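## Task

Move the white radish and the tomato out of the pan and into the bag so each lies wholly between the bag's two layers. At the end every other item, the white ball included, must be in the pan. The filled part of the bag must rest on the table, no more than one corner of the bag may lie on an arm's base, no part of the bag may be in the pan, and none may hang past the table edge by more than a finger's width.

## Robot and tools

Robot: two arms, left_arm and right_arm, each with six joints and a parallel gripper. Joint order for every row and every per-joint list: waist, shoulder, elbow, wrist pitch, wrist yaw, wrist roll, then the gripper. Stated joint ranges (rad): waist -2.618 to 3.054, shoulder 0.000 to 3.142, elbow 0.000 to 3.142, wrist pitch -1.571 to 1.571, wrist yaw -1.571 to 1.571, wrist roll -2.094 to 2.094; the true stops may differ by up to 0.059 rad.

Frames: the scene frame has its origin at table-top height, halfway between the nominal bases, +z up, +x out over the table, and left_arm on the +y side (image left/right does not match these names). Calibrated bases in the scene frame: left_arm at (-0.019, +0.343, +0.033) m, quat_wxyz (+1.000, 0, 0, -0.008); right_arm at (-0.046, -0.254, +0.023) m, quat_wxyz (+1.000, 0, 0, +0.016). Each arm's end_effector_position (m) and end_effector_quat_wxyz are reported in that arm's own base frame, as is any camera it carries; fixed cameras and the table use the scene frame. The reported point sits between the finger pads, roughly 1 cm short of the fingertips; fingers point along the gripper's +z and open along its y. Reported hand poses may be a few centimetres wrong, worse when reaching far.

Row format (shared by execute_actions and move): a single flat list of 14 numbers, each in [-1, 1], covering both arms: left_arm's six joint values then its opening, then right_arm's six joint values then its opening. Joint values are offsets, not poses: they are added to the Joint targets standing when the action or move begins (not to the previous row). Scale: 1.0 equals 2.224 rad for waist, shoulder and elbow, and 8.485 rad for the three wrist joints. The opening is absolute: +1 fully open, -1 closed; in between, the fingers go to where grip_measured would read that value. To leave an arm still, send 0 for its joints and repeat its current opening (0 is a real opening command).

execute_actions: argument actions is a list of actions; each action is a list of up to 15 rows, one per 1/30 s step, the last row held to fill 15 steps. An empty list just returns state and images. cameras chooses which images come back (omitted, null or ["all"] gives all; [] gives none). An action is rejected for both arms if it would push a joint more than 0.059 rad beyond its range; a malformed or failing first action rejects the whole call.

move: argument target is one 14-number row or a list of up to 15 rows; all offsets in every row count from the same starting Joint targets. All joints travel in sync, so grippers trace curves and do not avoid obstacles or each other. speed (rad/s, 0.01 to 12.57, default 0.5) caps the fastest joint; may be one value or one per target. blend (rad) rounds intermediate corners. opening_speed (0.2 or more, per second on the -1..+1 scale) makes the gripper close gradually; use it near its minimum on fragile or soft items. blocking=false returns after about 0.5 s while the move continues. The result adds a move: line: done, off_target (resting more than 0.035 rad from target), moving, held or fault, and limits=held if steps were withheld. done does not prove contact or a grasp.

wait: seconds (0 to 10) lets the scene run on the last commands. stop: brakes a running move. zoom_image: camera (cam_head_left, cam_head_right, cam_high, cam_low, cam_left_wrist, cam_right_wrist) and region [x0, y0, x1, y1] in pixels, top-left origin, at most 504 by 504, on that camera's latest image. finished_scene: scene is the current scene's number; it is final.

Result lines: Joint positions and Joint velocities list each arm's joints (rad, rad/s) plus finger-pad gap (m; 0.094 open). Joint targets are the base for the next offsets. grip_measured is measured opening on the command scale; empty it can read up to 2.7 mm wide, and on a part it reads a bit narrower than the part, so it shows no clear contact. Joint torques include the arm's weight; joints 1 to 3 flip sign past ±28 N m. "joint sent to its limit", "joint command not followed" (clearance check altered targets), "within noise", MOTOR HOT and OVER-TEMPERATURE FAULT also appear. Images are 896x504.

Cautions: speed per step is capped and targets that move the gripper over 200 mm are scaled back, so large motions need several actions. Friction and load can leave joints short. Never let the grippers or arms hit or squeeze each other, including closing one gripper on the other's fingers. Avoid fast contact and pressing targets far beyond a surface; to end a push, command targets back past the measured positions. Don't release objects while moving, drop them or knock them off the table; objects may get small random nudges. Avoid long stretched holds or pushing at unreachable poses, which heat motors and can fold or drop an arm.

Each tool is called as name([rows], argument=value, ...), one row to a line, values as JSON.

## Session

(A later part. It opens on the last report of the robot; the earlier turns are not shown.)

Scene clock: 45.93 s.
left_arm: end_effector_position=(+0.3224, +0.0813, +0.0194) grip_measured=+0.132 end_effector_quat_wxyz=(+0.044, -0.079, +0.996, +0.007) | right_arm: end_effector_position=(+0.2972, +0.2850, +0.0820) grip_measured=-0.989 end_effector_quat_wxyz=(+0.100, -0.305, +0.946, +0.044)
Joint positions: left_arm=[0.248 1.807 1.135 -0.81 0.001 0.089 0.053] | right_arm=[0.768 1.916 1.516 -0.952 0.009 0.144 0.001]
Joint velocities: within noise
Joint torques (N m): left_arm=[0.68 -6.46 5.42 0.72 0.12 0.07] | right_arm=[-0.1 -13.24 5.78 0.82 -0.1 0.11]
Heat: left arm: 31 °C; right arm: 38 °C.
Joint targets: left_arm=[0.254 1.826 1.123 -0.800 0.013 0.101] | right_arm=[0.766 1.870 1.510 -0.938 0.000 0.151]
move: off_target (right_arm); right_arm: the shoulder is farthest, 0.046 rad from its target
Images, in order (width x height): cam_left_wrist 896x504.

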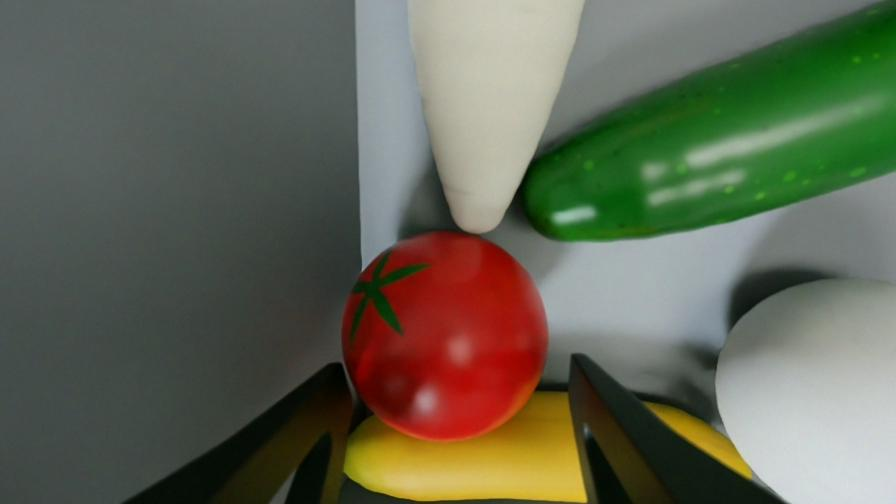

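move([
  [0,0,0,0,0,0,0.36,0,0,0,0,0,0,-1.0],
  [0,0.0146,-0.0153,0.0057,0,0,0.36,0,0,0,0,0,0,-1.0],
], speed=0.15, opening_speed=1, cameras=["cam_left_wrist"])

Scene clock: 55.50 s.
left_arm: end_effector_position=(+0.3181, +0.0802, +0.0012) grip_measured=+0.358 end_effector_quat_wxyz=(+0.033, -0.079, +0.996, +0.005) | right_arm: end_effector_position=(+0.2972, +0.2850, +0.0820) grip_measured=-0.989 end_effector_quat_wxyz=(+0.100, -0.305, +0.946, +0.044)
Joint positions: left_arm=[0.248 1.841 1.099 -0.762 0.001 0.089 0.064] | right_arm=[0.768 1.916 1.516 -0.952 0.009 0.144 0.001]
Joint velocities: within noise
Joint torques (N m): left_arm=[0.73 -6.71 5.31 0.67 0.12 0.07] | right_arm=[-0.13 -13.24 5.79 0.82 -0.1 0.11]
Heat: left arm: 30 °C; right arm: 40 °C.
Joint targets: left_arm=[0.254 1.858 1.089 -0.752 0.013 0.101] | right_arm=[0.766 1.870 1.510 -0.938 0.000 0.151]
move: off_target (right_arm); right_arm: the shoulder is farthest, 0.046 rad from its target
Images, in order (width x height): cam_left_wrist 896x504.

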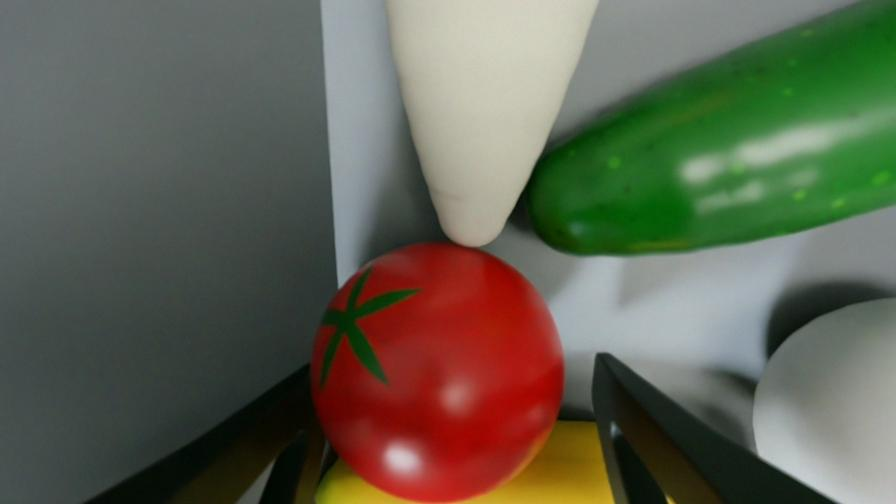

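move(target=[0,0,0,0,0,0,0.0,0,0,0,0,0,0,-1.0], speed=0.15, opening_speed=0.5, cameras=["cam_left_wrist"])

Scene clock: 56.70 s.
left_arm: end_effector_position=(+0.3183, +0.0803, +0.0012) grip_measured=+0.006 end_effector_quat_wxyz=(+0.033, -0.079, +0.996, +0.005) | right_arm: end_effector_position=(+0.2972, +0.2850, +0.0820) grip_measured=-0.989 end_effector_quat_wxyz=(+0.100, -0.305, +0.946, +0.044)
Joint positions: left_arm=[0.248 1.841 1.099 -0.762 0.001 0.089 0.047] | right_arm=[0.768 1.916 1.516 -0.952 0.009 0.144 0.001]
Joint velocities: within noise
Joint torques (N m): left_arm=[0.7 -6.74 5.34 0.66 0.13 0.06] | right_arm=[-0.12 -13.24 5.81 0.81 -0.1 0.11]
Heat: left arm: 30 °C; right arm: 41 °C.
Joint targets: left_arm=[0.254 1.858 1.089 -0.752 0.013 0.101] | right_arm=[0.766 1.870 1.510 -0.938 0.000 0.151]
move: off_target (right_arm); right_arm: the shoulder is farthest, 0.046 rad from its target
Images, in order (width x height): cam_left_wrist 896x504.

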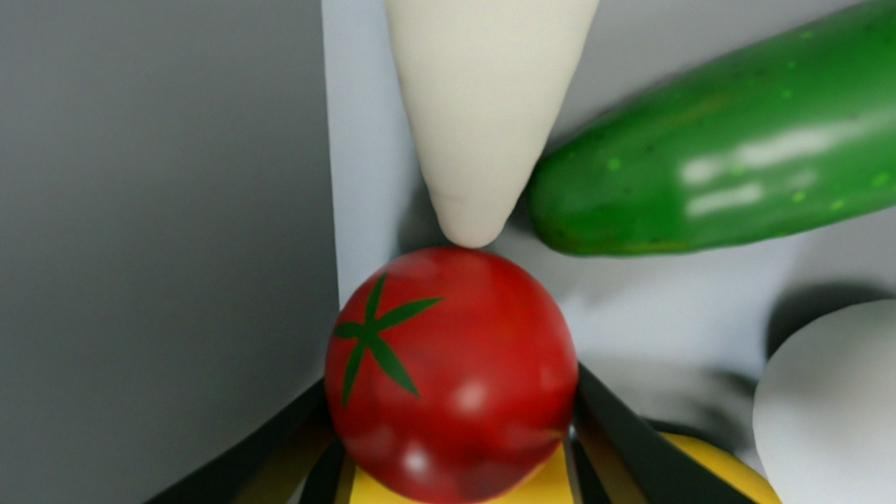

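move(target=[0,0,0,0,0,0,-0.2,0,0,0,0,0,0,-1.0], speed=0.15, opening_speed=0.4, cameras=["cam_left_wrist"])

Scene clock: 57.63 s.
left_arm: end_effector_position=(+0.3183, +0.0803, +0.0012) grip_measured=-0.071 end_effector_quat_wxyz=(+0.033, -0.079, +0.996, +0.005) | right_arm: end_effector_position=(+0.2972, +0.2850, +0.0820) grip_measured=-0.989 end_effector_quat_wxyz=(+0.100, -0.305, +0.946, +0.044)
Joint positions: left_arm=[0.248 1.841 1.099 -0.762 0.001 0.089 0.044] | right_arm=[0.768 1.916 1.516 -0.952 0.009 0.144 0.001]
Joint velocities: within noise
Joint torques (N m): left_arm=[0.68 -6.68 5.33 0.67 0.13 0.07] | right_arm=[-0.1 -13.22 5.79 0.81 -0.1 0.11]
Heat: left arm: 30 °C; right arm: 41 °C.
Joint targets: left_arm=[0.254 1.858 1.089 -0.752 0.013 0.101] | right_arm=[0.766 1.870 1.510 -0.938 0.000 0.151]
move: off_target (right_arm); right_arm: the shoulder is farthest, 0.046 rad from its target
Images, in order (width x height): cam_left_wrist 896x504.

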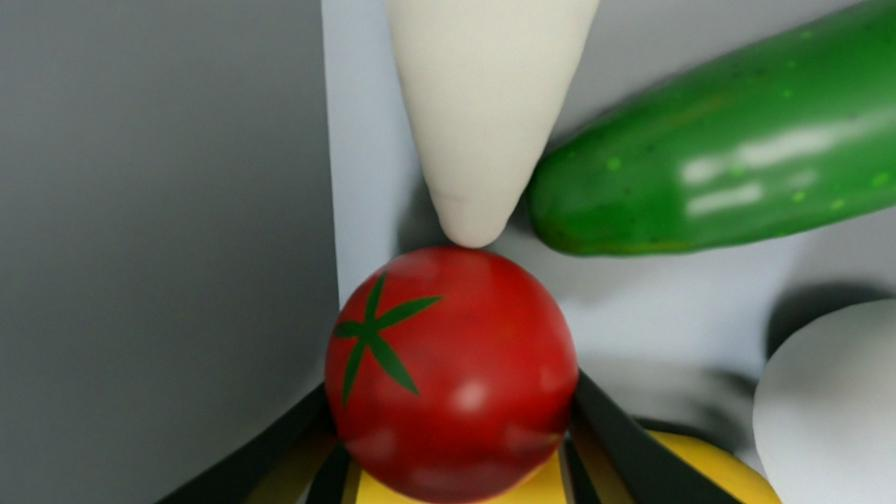

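move([
  [0,-0.0845,0.0319,-0.0201,0,0,-0.2,0,0,0,0,0,0,-1.0],
  [0,-0.188,0.0854,-0.0415,0,-0.0118,-0.2,0,0,0,0,0,0,-1.0],
], speed=0.4, blend=0.1, cameras=["cam_left_wrist","cam_high","cam_head_left"])

Scene clock: 59.97 s.
left_arm: end_effector_position=(+0.3015, +0.0760, +0.1545) grip_measured=-0.075 end_effector_quat_wxyz=(+0.146, -0.115, +0.982, +0.019) | right_arm: end_effector_position=(+0.2972, +0.2850, +0.0820) grip_measured=-0.989 end_effector_quat_wxyz=(+0.100, -0.305, +0.946, +0.044)
Joint positions: left_arm=[0.248 1.447 1.263 -1.091 0.001 0.014 0.043] | right_arm=[0.768 1.916 1.516 -0.952 0.009 0.144 0.001]
Joint velocities: within noise
Joint torques (N m): left_arm=[0.72 -6.11 9.1 0.95 0.11 -0.14] | right_arm=[-0.12 -13.2 5.81 0.82 -0.1 0.11]
Heat: left arm: 30 °C; right arm: 41 °C.
Joint targets: left_arm=[0.254 1.440 1.279 -1.104 0.013 0.001] | right_arm=[0.766 1.870 1.510 -0.938 0.000 0.151]
move: off_target (right_arm); blend cut to 0.094 rad at target 1; right_arm: the shoulder is farthest, 0.046 rad from its target
Images, in order (width x height): cam_head_left 896x504, cam_high 896x504, cam_left_wrist 896x504.

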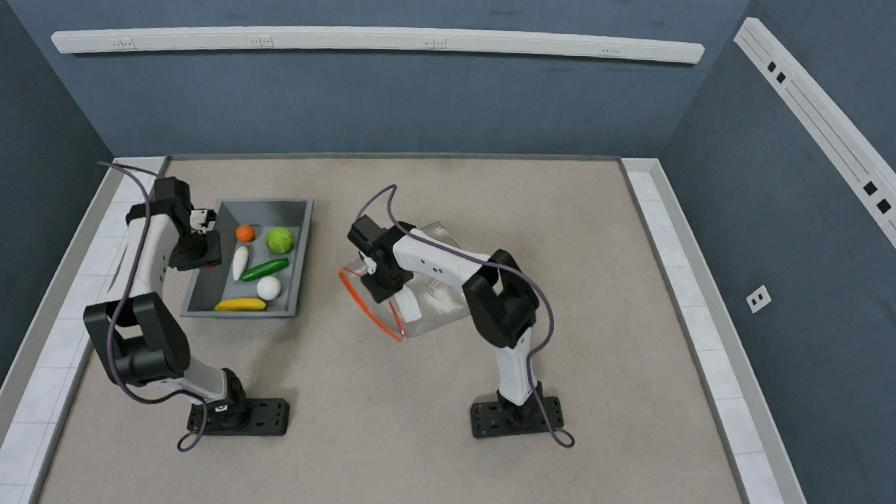

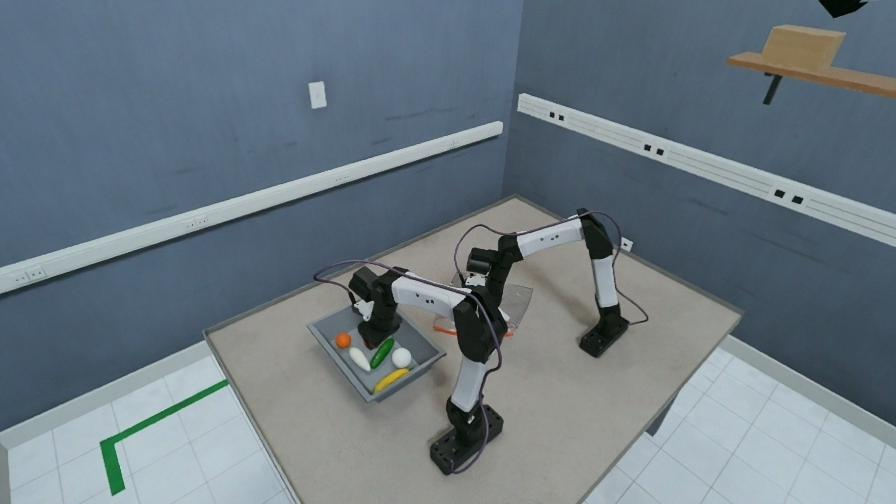

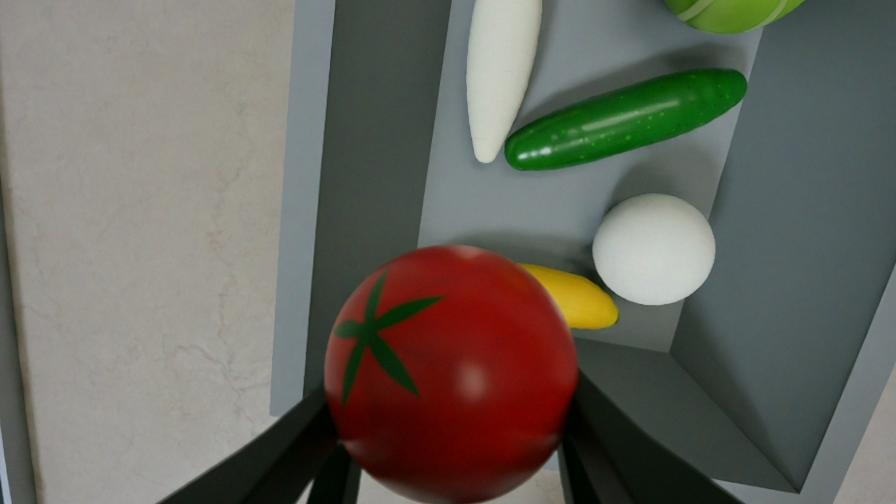

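move(target=[-0.42,-0.2023,-0.2504,0.0681,0.0161,0,-0.2,0,0,0,0,0,0,-1.0], speed=0.7)

Scene clock: 65.23 s.
left_arm: end_effector_position=(+0.2199, -0.2050, +0.1535) grip_measured=-0.075 end_effector_quat_wxyz=(+0.334, +0.335, +0.863, -0.180) | right_arm: end_effector_position=(+0.2972, +0.2850, +0.0820) grip_measured=-0.989 end_effector_quat_wxyz=(+0.100, -0.305, +0.946, +0.044)
Joint positions: left_arm=[-0.674 1.002 0.735 -0.535 0.134 0.012 0.043] | right_arm=[0.768 1.916 1.516 -0.952 0.009 0.144 0.001]
Joint velocities: within noise
Joint torques (N m): left_arm=[-0.24 -3.28 7.15 2.05 0.21 -0.15] | right_arm=[-0.12 -13.22 5.81 0.82 -0.1 0.11]
Heat: left arm: 31 °C; right arm: 42 °C.
Joint targets: left_arm=[-0.680 0.990 0.722 -0.527 0.150 0.001] | right_arm=[0.766 1.870 1.510 -0.938 0.000 0.151]
move: off_target (right_arm); right_arm: the shoulder is farthest, 0.046 rad from its target

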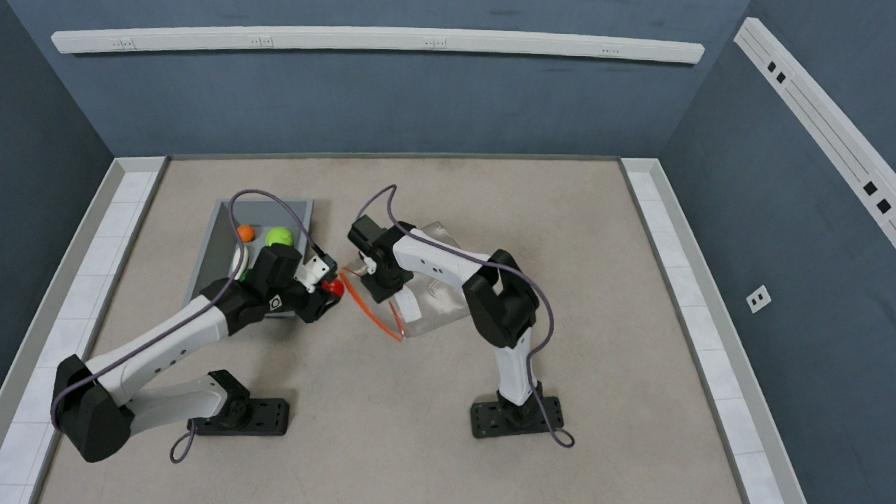

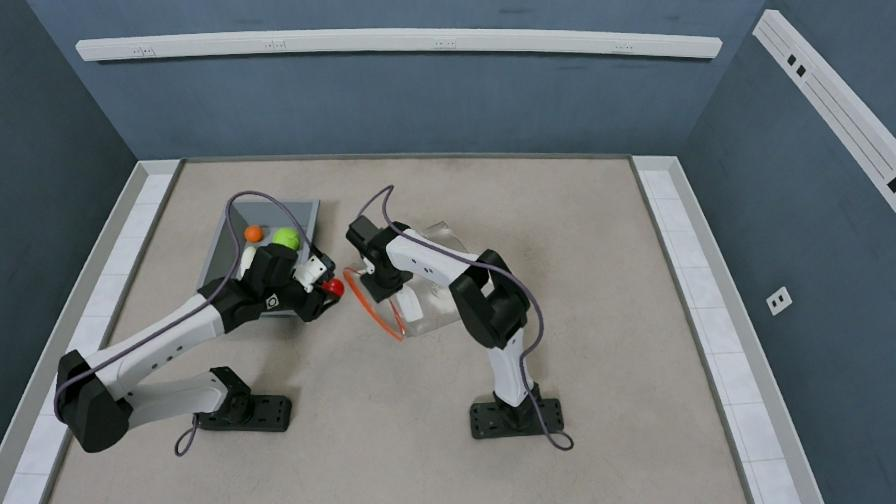

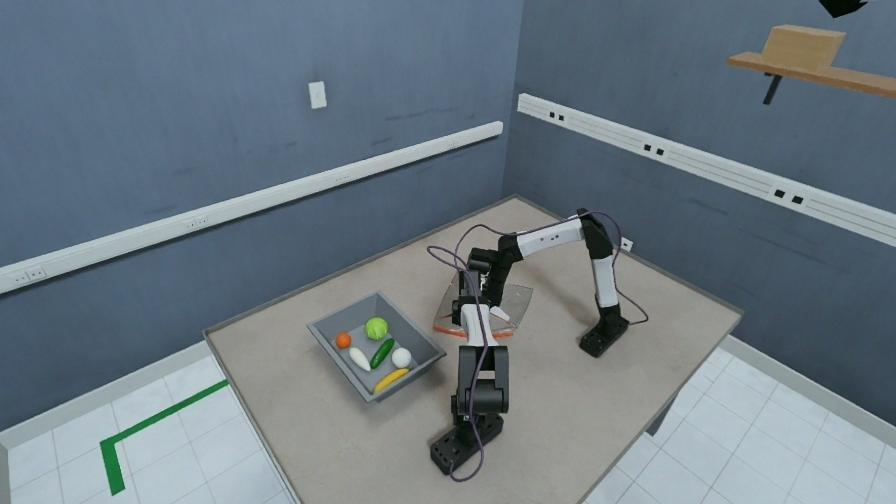

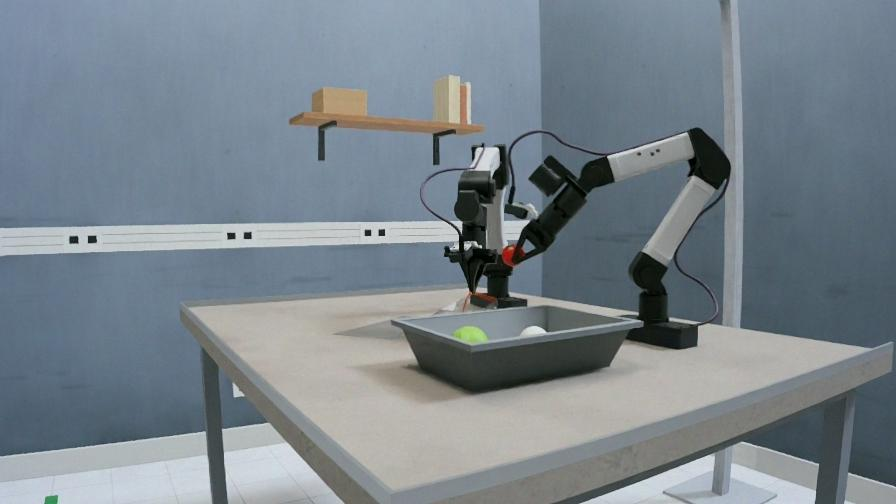

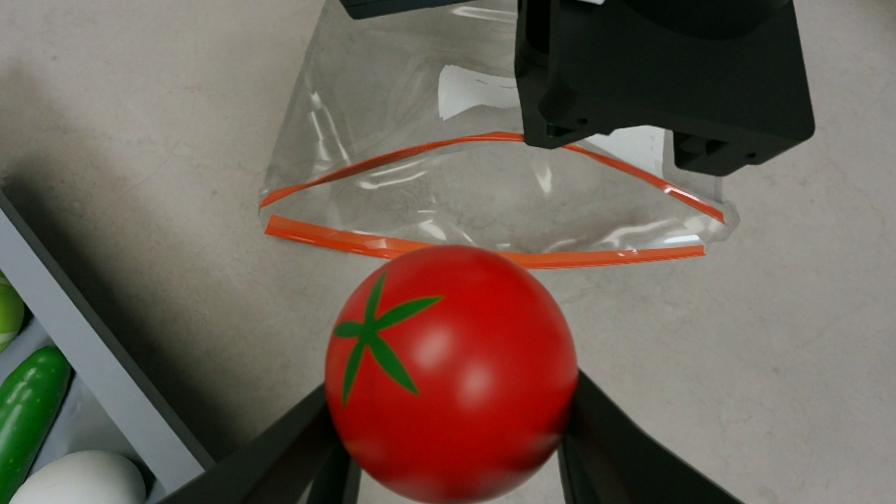

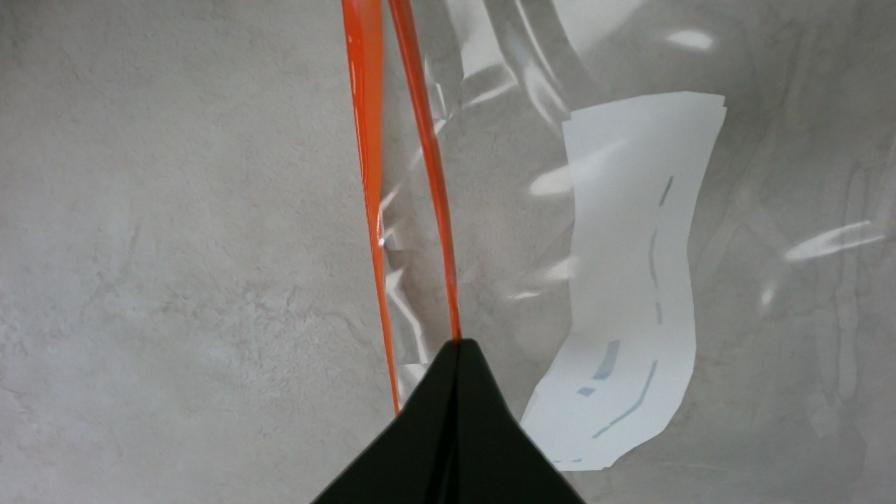

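move(target=[0.0072,0.263,-0.205,0.1316,0,0,-0.2,0,0,0,0,0,0,-1.0], speed=0.5, cameras=["cam_left_wrist","cam_high","cam_low"])

zoom_image(camera="cam_high", region=[400, 220, 600, 360])

Scene clock: 69.90 s.
left_arm: end_effector_position=(+0.2435, -0.2228, -0.0004) grip_measured=-0.075 end_effector_quat_wxyz=(+0.374, +0.330, +0.845, -0.193) | right_arm: end_effector_position=(+0.2972, +0.2850, +0.0820) grip_measured=-0.989 end_effector_quat_wxyz=(+0.100, -0.305, +0.946, +0.044)
Joint positions: left_arm=[-0.671 1.564 0.274 0.582 0.135 0.012 0.043] | right_arm=[0.768 1.916 1.516 -0.952 0.009 0.144 0.001]
Joint velocities: within noise
Joint torques (N m): left_arm=[0.73 -3.7 4.38 2.17 0.2 -0.13] | right_arm=[-0.12 -13.24 5.81 0.82 -0.1 0.11]
Heat: left arm: 31 °C; right arm: 43 °C.
Joint targets: left_arm=[-0.664 1.575 0.266 0.590 0.150 0.001] | right_arm=[0.766 1.870 1.510 -0.938 0.000 0.151]
move: off_target (right_arm); right_arm: the shoulder is farthest, 0.046 rad from its target
Images, in order (width x height): cam_high 896x504, cam_low 896x504, cam_left_wrist 896x504.

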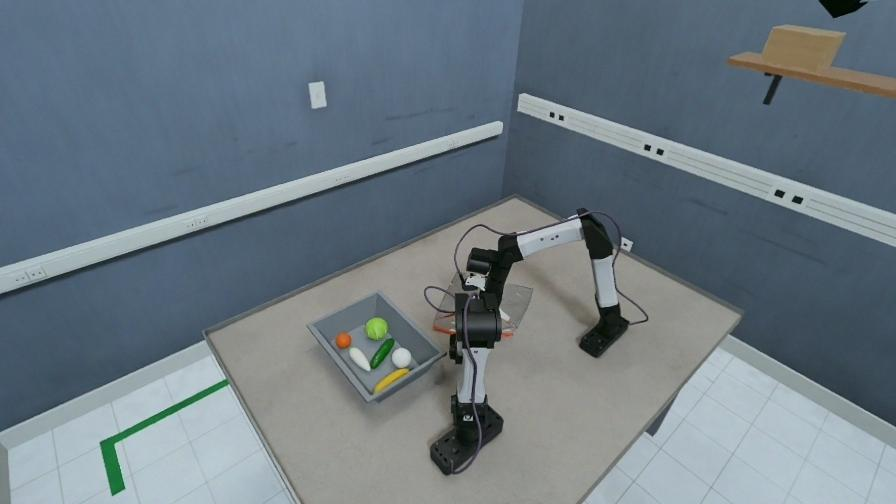

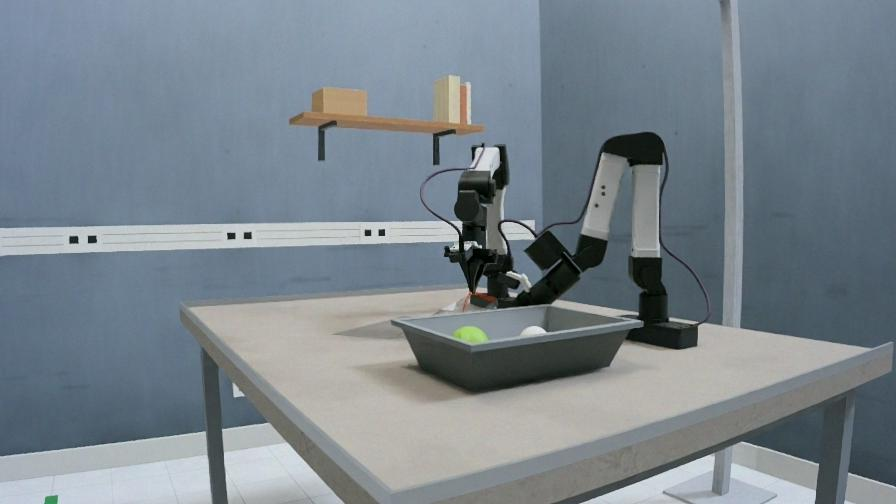

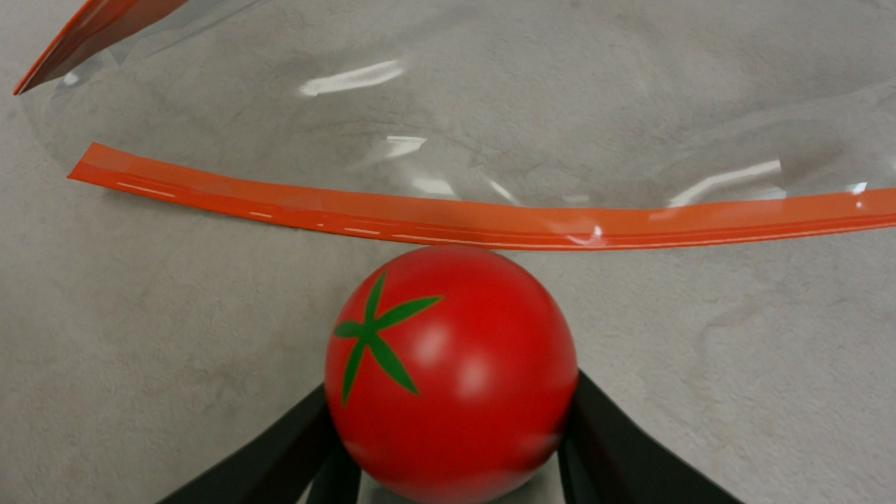

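Scaled by 2.520 from the camera's 896x504 image, which has a finer 1280x720 frame.

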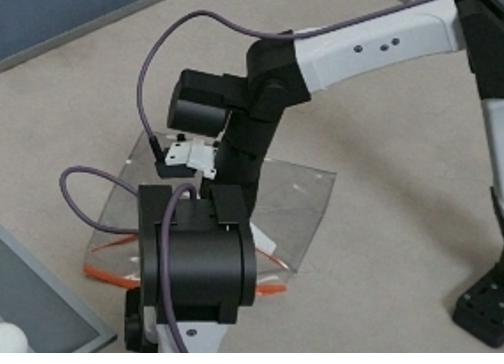

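move(target=[-0.0081,0.1488,0.0836,0.0377,0,0,-0.2,0,0,0,0,0,0,-1.0], speed=0.3)

zoom_image(camera="cam_low", region=[400, 180, 620, 340])

zoom_image(camera="cam_head_left", region=[280, 190, 480, 370])

Scene clock: 73.10 s.
left_arm: end_effector_position=(+0.2971, -0.2678, -0.0002) grip_measured=-0.075 end_effector_quat_wxyz=(+0.441, +0.325, +0.809, -0.214) | right_arm: end_effector_position=(+0.2972, +0.2850, +0.0820) grip_measured=-0.989 end_effector_quat_wxyz=(+0.100, -0.305, +0.946, +0.044)
Joint positions: left_arm=[-0.675 1.891 0.437 0.902 0.136 0.012 0.043] | right_arm=[0.768 1.916 1.516 -0.952 0.009 0.144 0.001]
Joint velocities: within noise
Joint torques (N m): left_arm=[-0.28 -5.56 5.72 2.38 0.18 -0.14] | right_arm=[-0.12 -13.24 5.79 0.82 -0.1 0.11]
Heat: left arm: 31 °C; right arm: 44 °C.
Joint targets: left_arm=[-0.682 1.906 0.452 0.910 0.150 0.001] | right_arm=[0.766 1.870 1.510 -0.938 0.000 0.151]
move: off_target (right_arm); right_arm: the shoulder is farthest, 0.046 rad from its target

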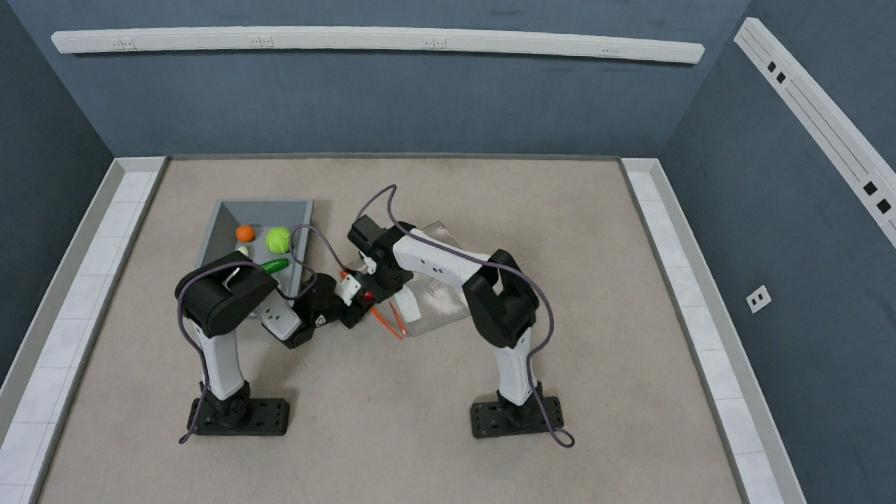

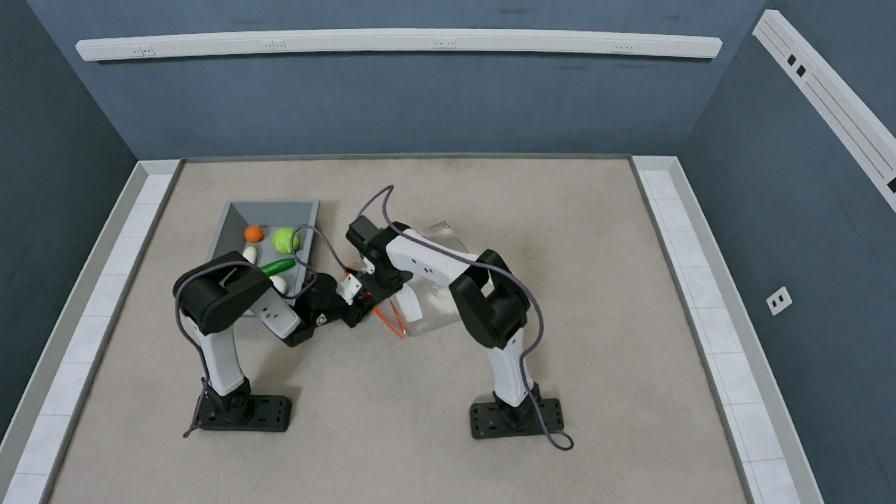

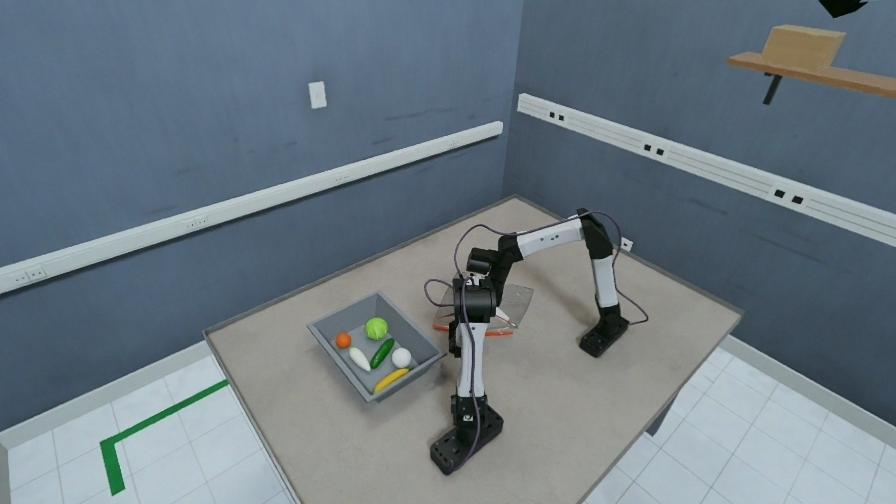

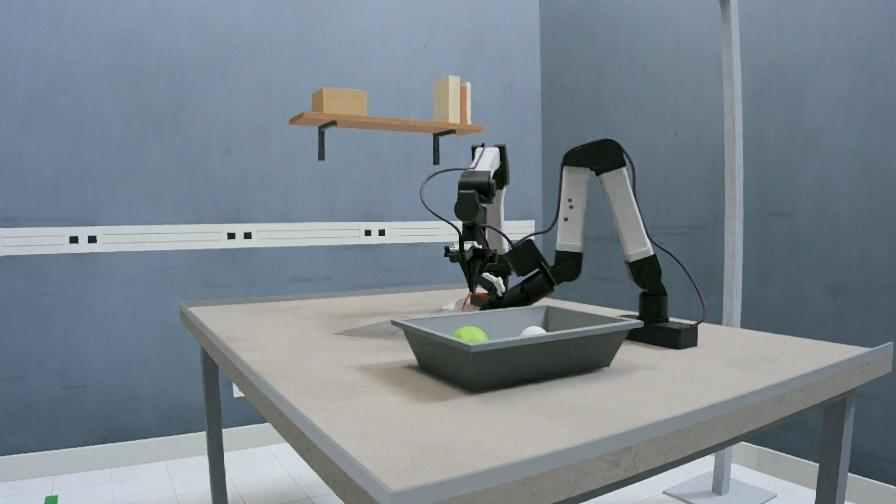

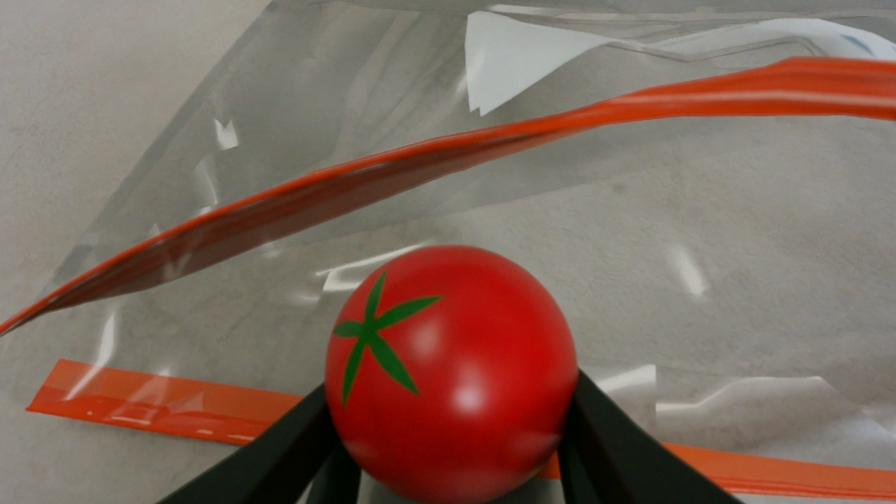

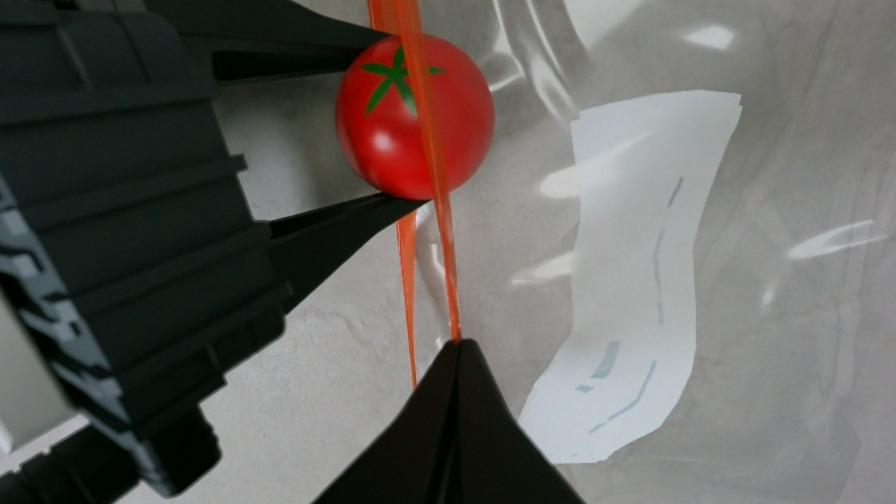

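Scaled by 2.291 from the camera's 896x504 image, which has a finer 1280x720 frame.

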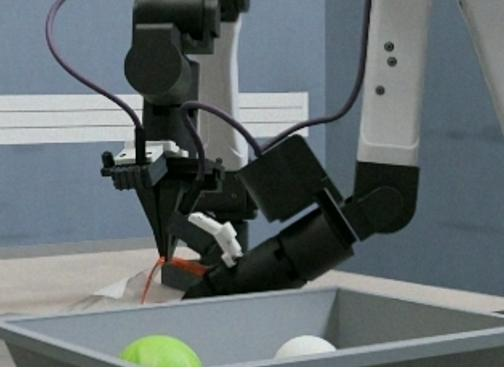

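Scaled by 2.520 from the camera's 896x504 image, which has a finer 1280x720 frame.

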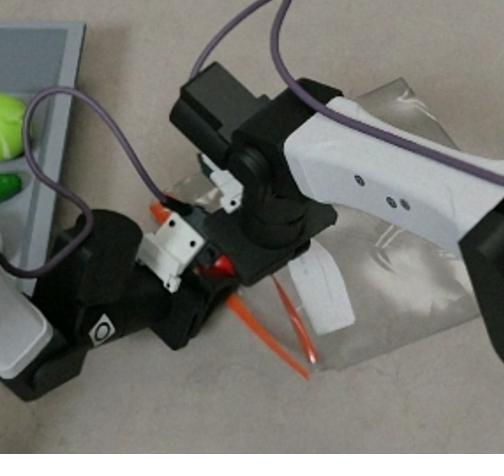

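move(target=[-0.0038,0.0684,0.0479,0.0169,0,0,-0.2,0,0,0,0,0,0,-1.0], speed=0.2)

zoom_image(camera="cam_low", region=[400, 180, 620, 340])

zoom_image(camera="cam_head_left", region=[280, 190, 480, 370])

Scene clock: 74.90 s.
left_arm: end_effector_position=(+0.3230, -0.2922, -0.0017) grip_measured=-0.075 end_effector_quat_wxyz=(+0.475, +0.321, +0.787, -0.227) | right_arm: end_effector_position=(+0.2971, +0.2848, +0.0820) grip_measured=-0.989 end_effector_quat_wxyz=(+0.100, -0.304, +0.946, +0.044)
Joint positions: left_arm=[-0.682 2.043 0.541 1.035 0.136 0.01 0.043] | right_arm=[0.768 1.916 1.516 -0.953 0.009 0.145 0.001]
Joint velocities: within noise
Joint torques (N m): left_arm=[-0.42 -6.58 5.85 2.51 0.17 -0.13] | right_arm=[-0.12 -13.23 5.79 0.83 -0.09 0.11]
Heat: left arm: 30 °C; right arm: 44 °C.
Joint targets: left_arm=[-0.690 2.058 0.559 1.053 0.150 0.001] | right_arm=[0.766 1.870 1.510 -0.938 0.000 0.151]
move: off_target (right_arm); right_arm: the shoulder is farthest, 0.046 rad from its target

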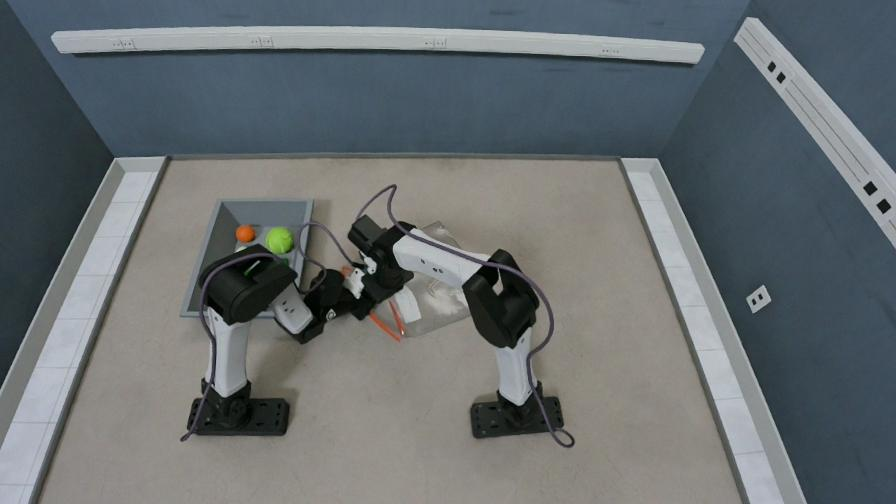

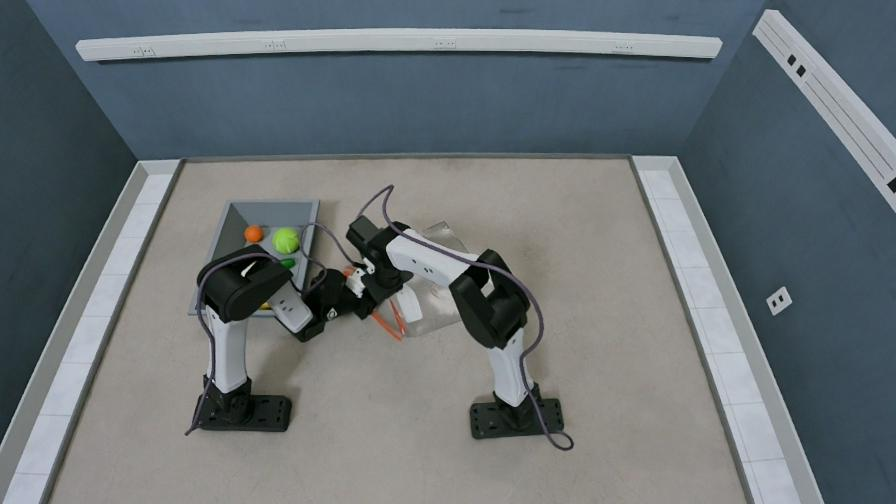

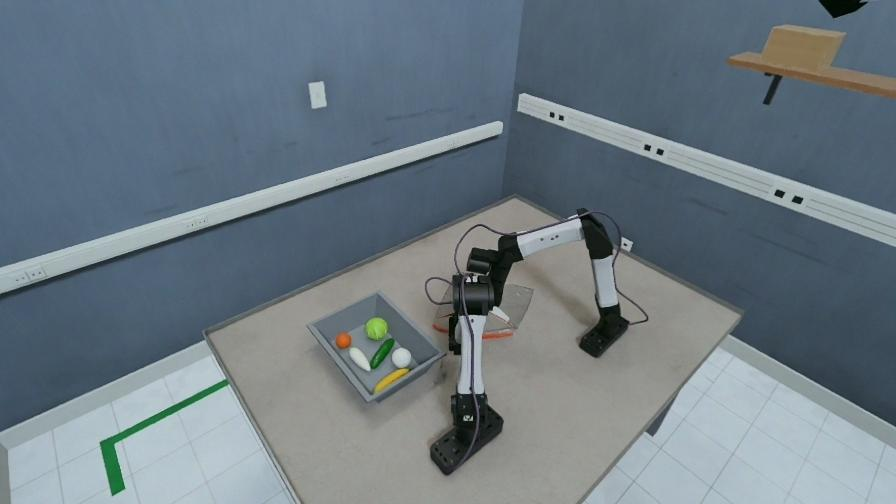

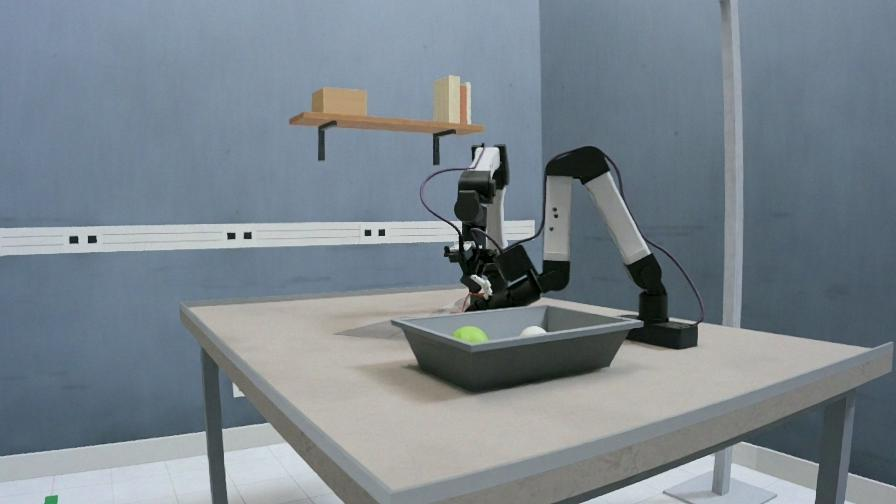

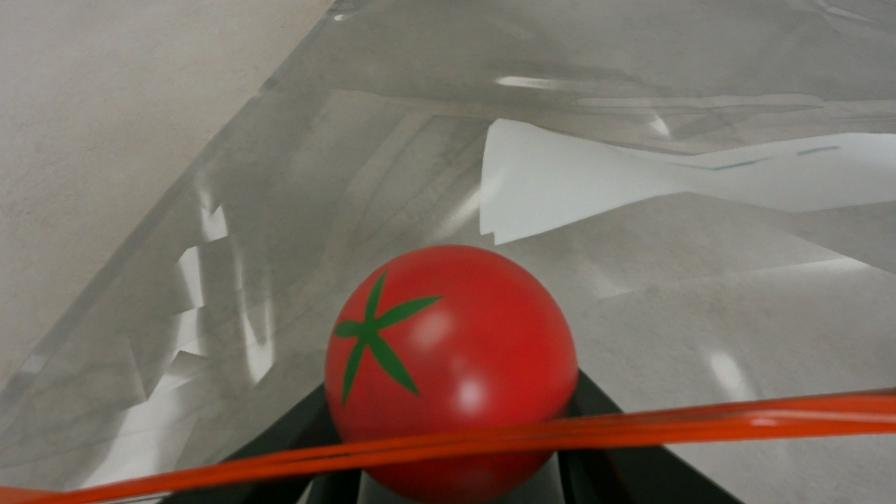

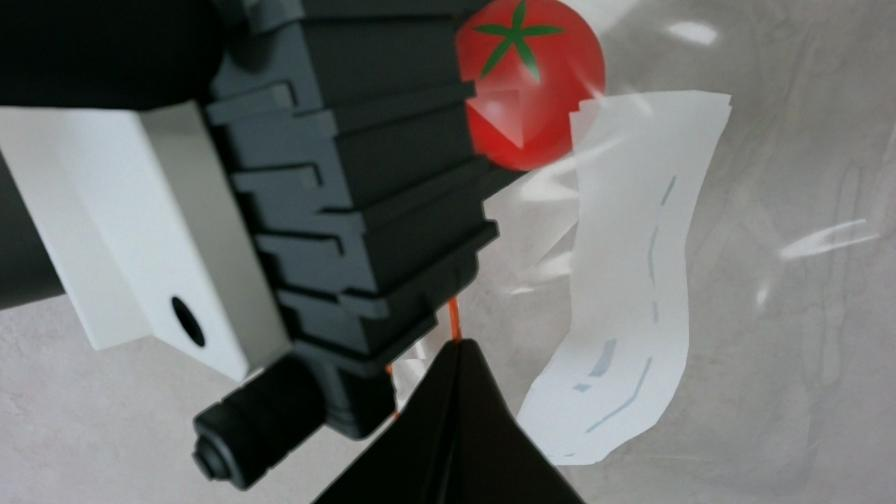

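Scaled by 2.291 from the camera's 896x504 image, which has a finer 1280x720 frame.

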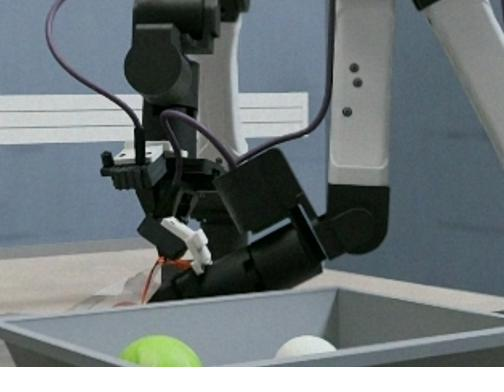

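Scaled by 2.520 from the camera's 896x504 image, which has a finer 1280x720 frame.

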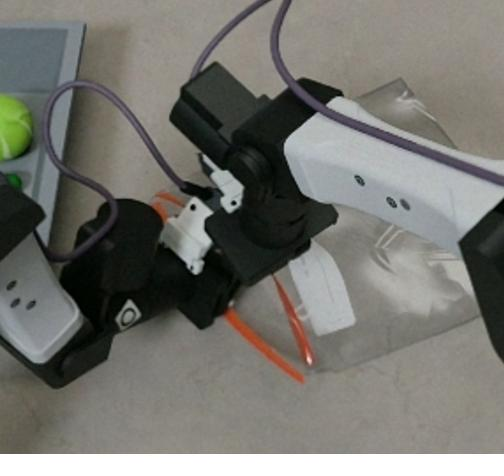

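move([
  [0,0.0045,0,0,0,0,-0.2,0,0,0,0,0,0,-1.0],
  [0,0.0045,0,0,0,0,0.4,0,0,0,0,0,0,-1.0],
], speed=0.1, opening_speed=0.4, cameras=["cam_left_wrist","cam_right_wrist"])

Scene clock: 77.73 s.
left_arm: end_effector_position=(+0.3232, -0.2924, -0.0024) grip_measured=+0.398 end_effector_quat_wxyz=(+0.476, +0.321, +0.787, -0.228) | right_arm: end_effector_position=(+0.2971, +0.2848, +0.0820) grip_measured=-0.989 end_effector_quat_wxyz=(+0.100, -0.304, +0.946, +0.044)
Joint positions: left_arm=[-0.682 2.05 0.541 1.046 0.136 0.009 0.066] | right_arm=[0.768 1.916 1.516 -0.953 0.009 0.145 0.001]
Joint velocities: within noise
Joint torques (N m): left_arm=[-0.43 -6.41 5.79 2.42 0.18 -0.11] | right_arm=[-0.1 -13.23 5.78 0.82 -0.09 0.11]
Heat: left arm: 30 °C; right arm: 44 °C.
Joint targets: left_arm=[-0.690 2.068 0.559 1.053 0.150 0.001] | right_arm=[0.766 1.870 1.510 -0.938 0.000 0.150]
move: off_target (right_arm); right_arm: the shoulder is farthest, 0.046 rad from its target
Images, in order (width x height): cam_left_wrist 896x504, cam_right_wrist 896x504.

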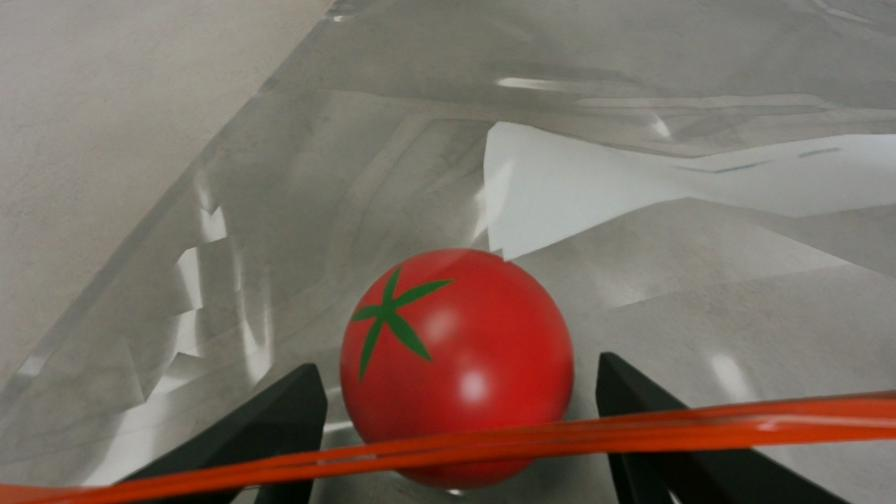

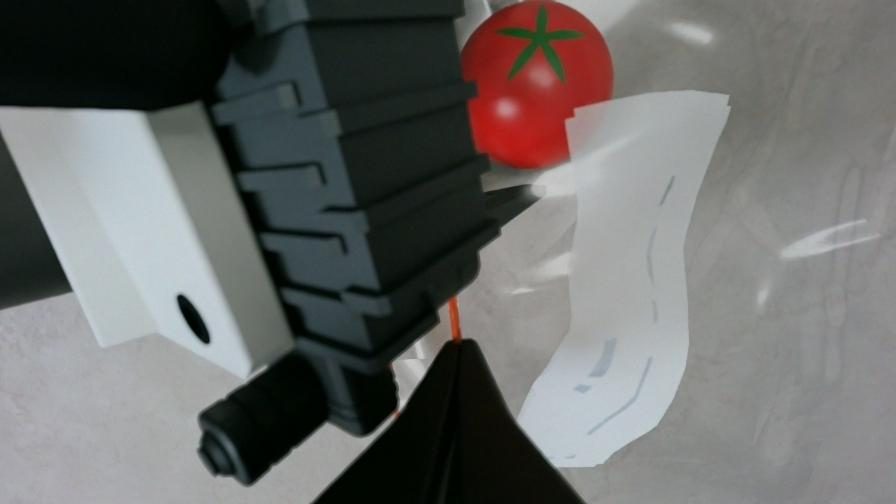

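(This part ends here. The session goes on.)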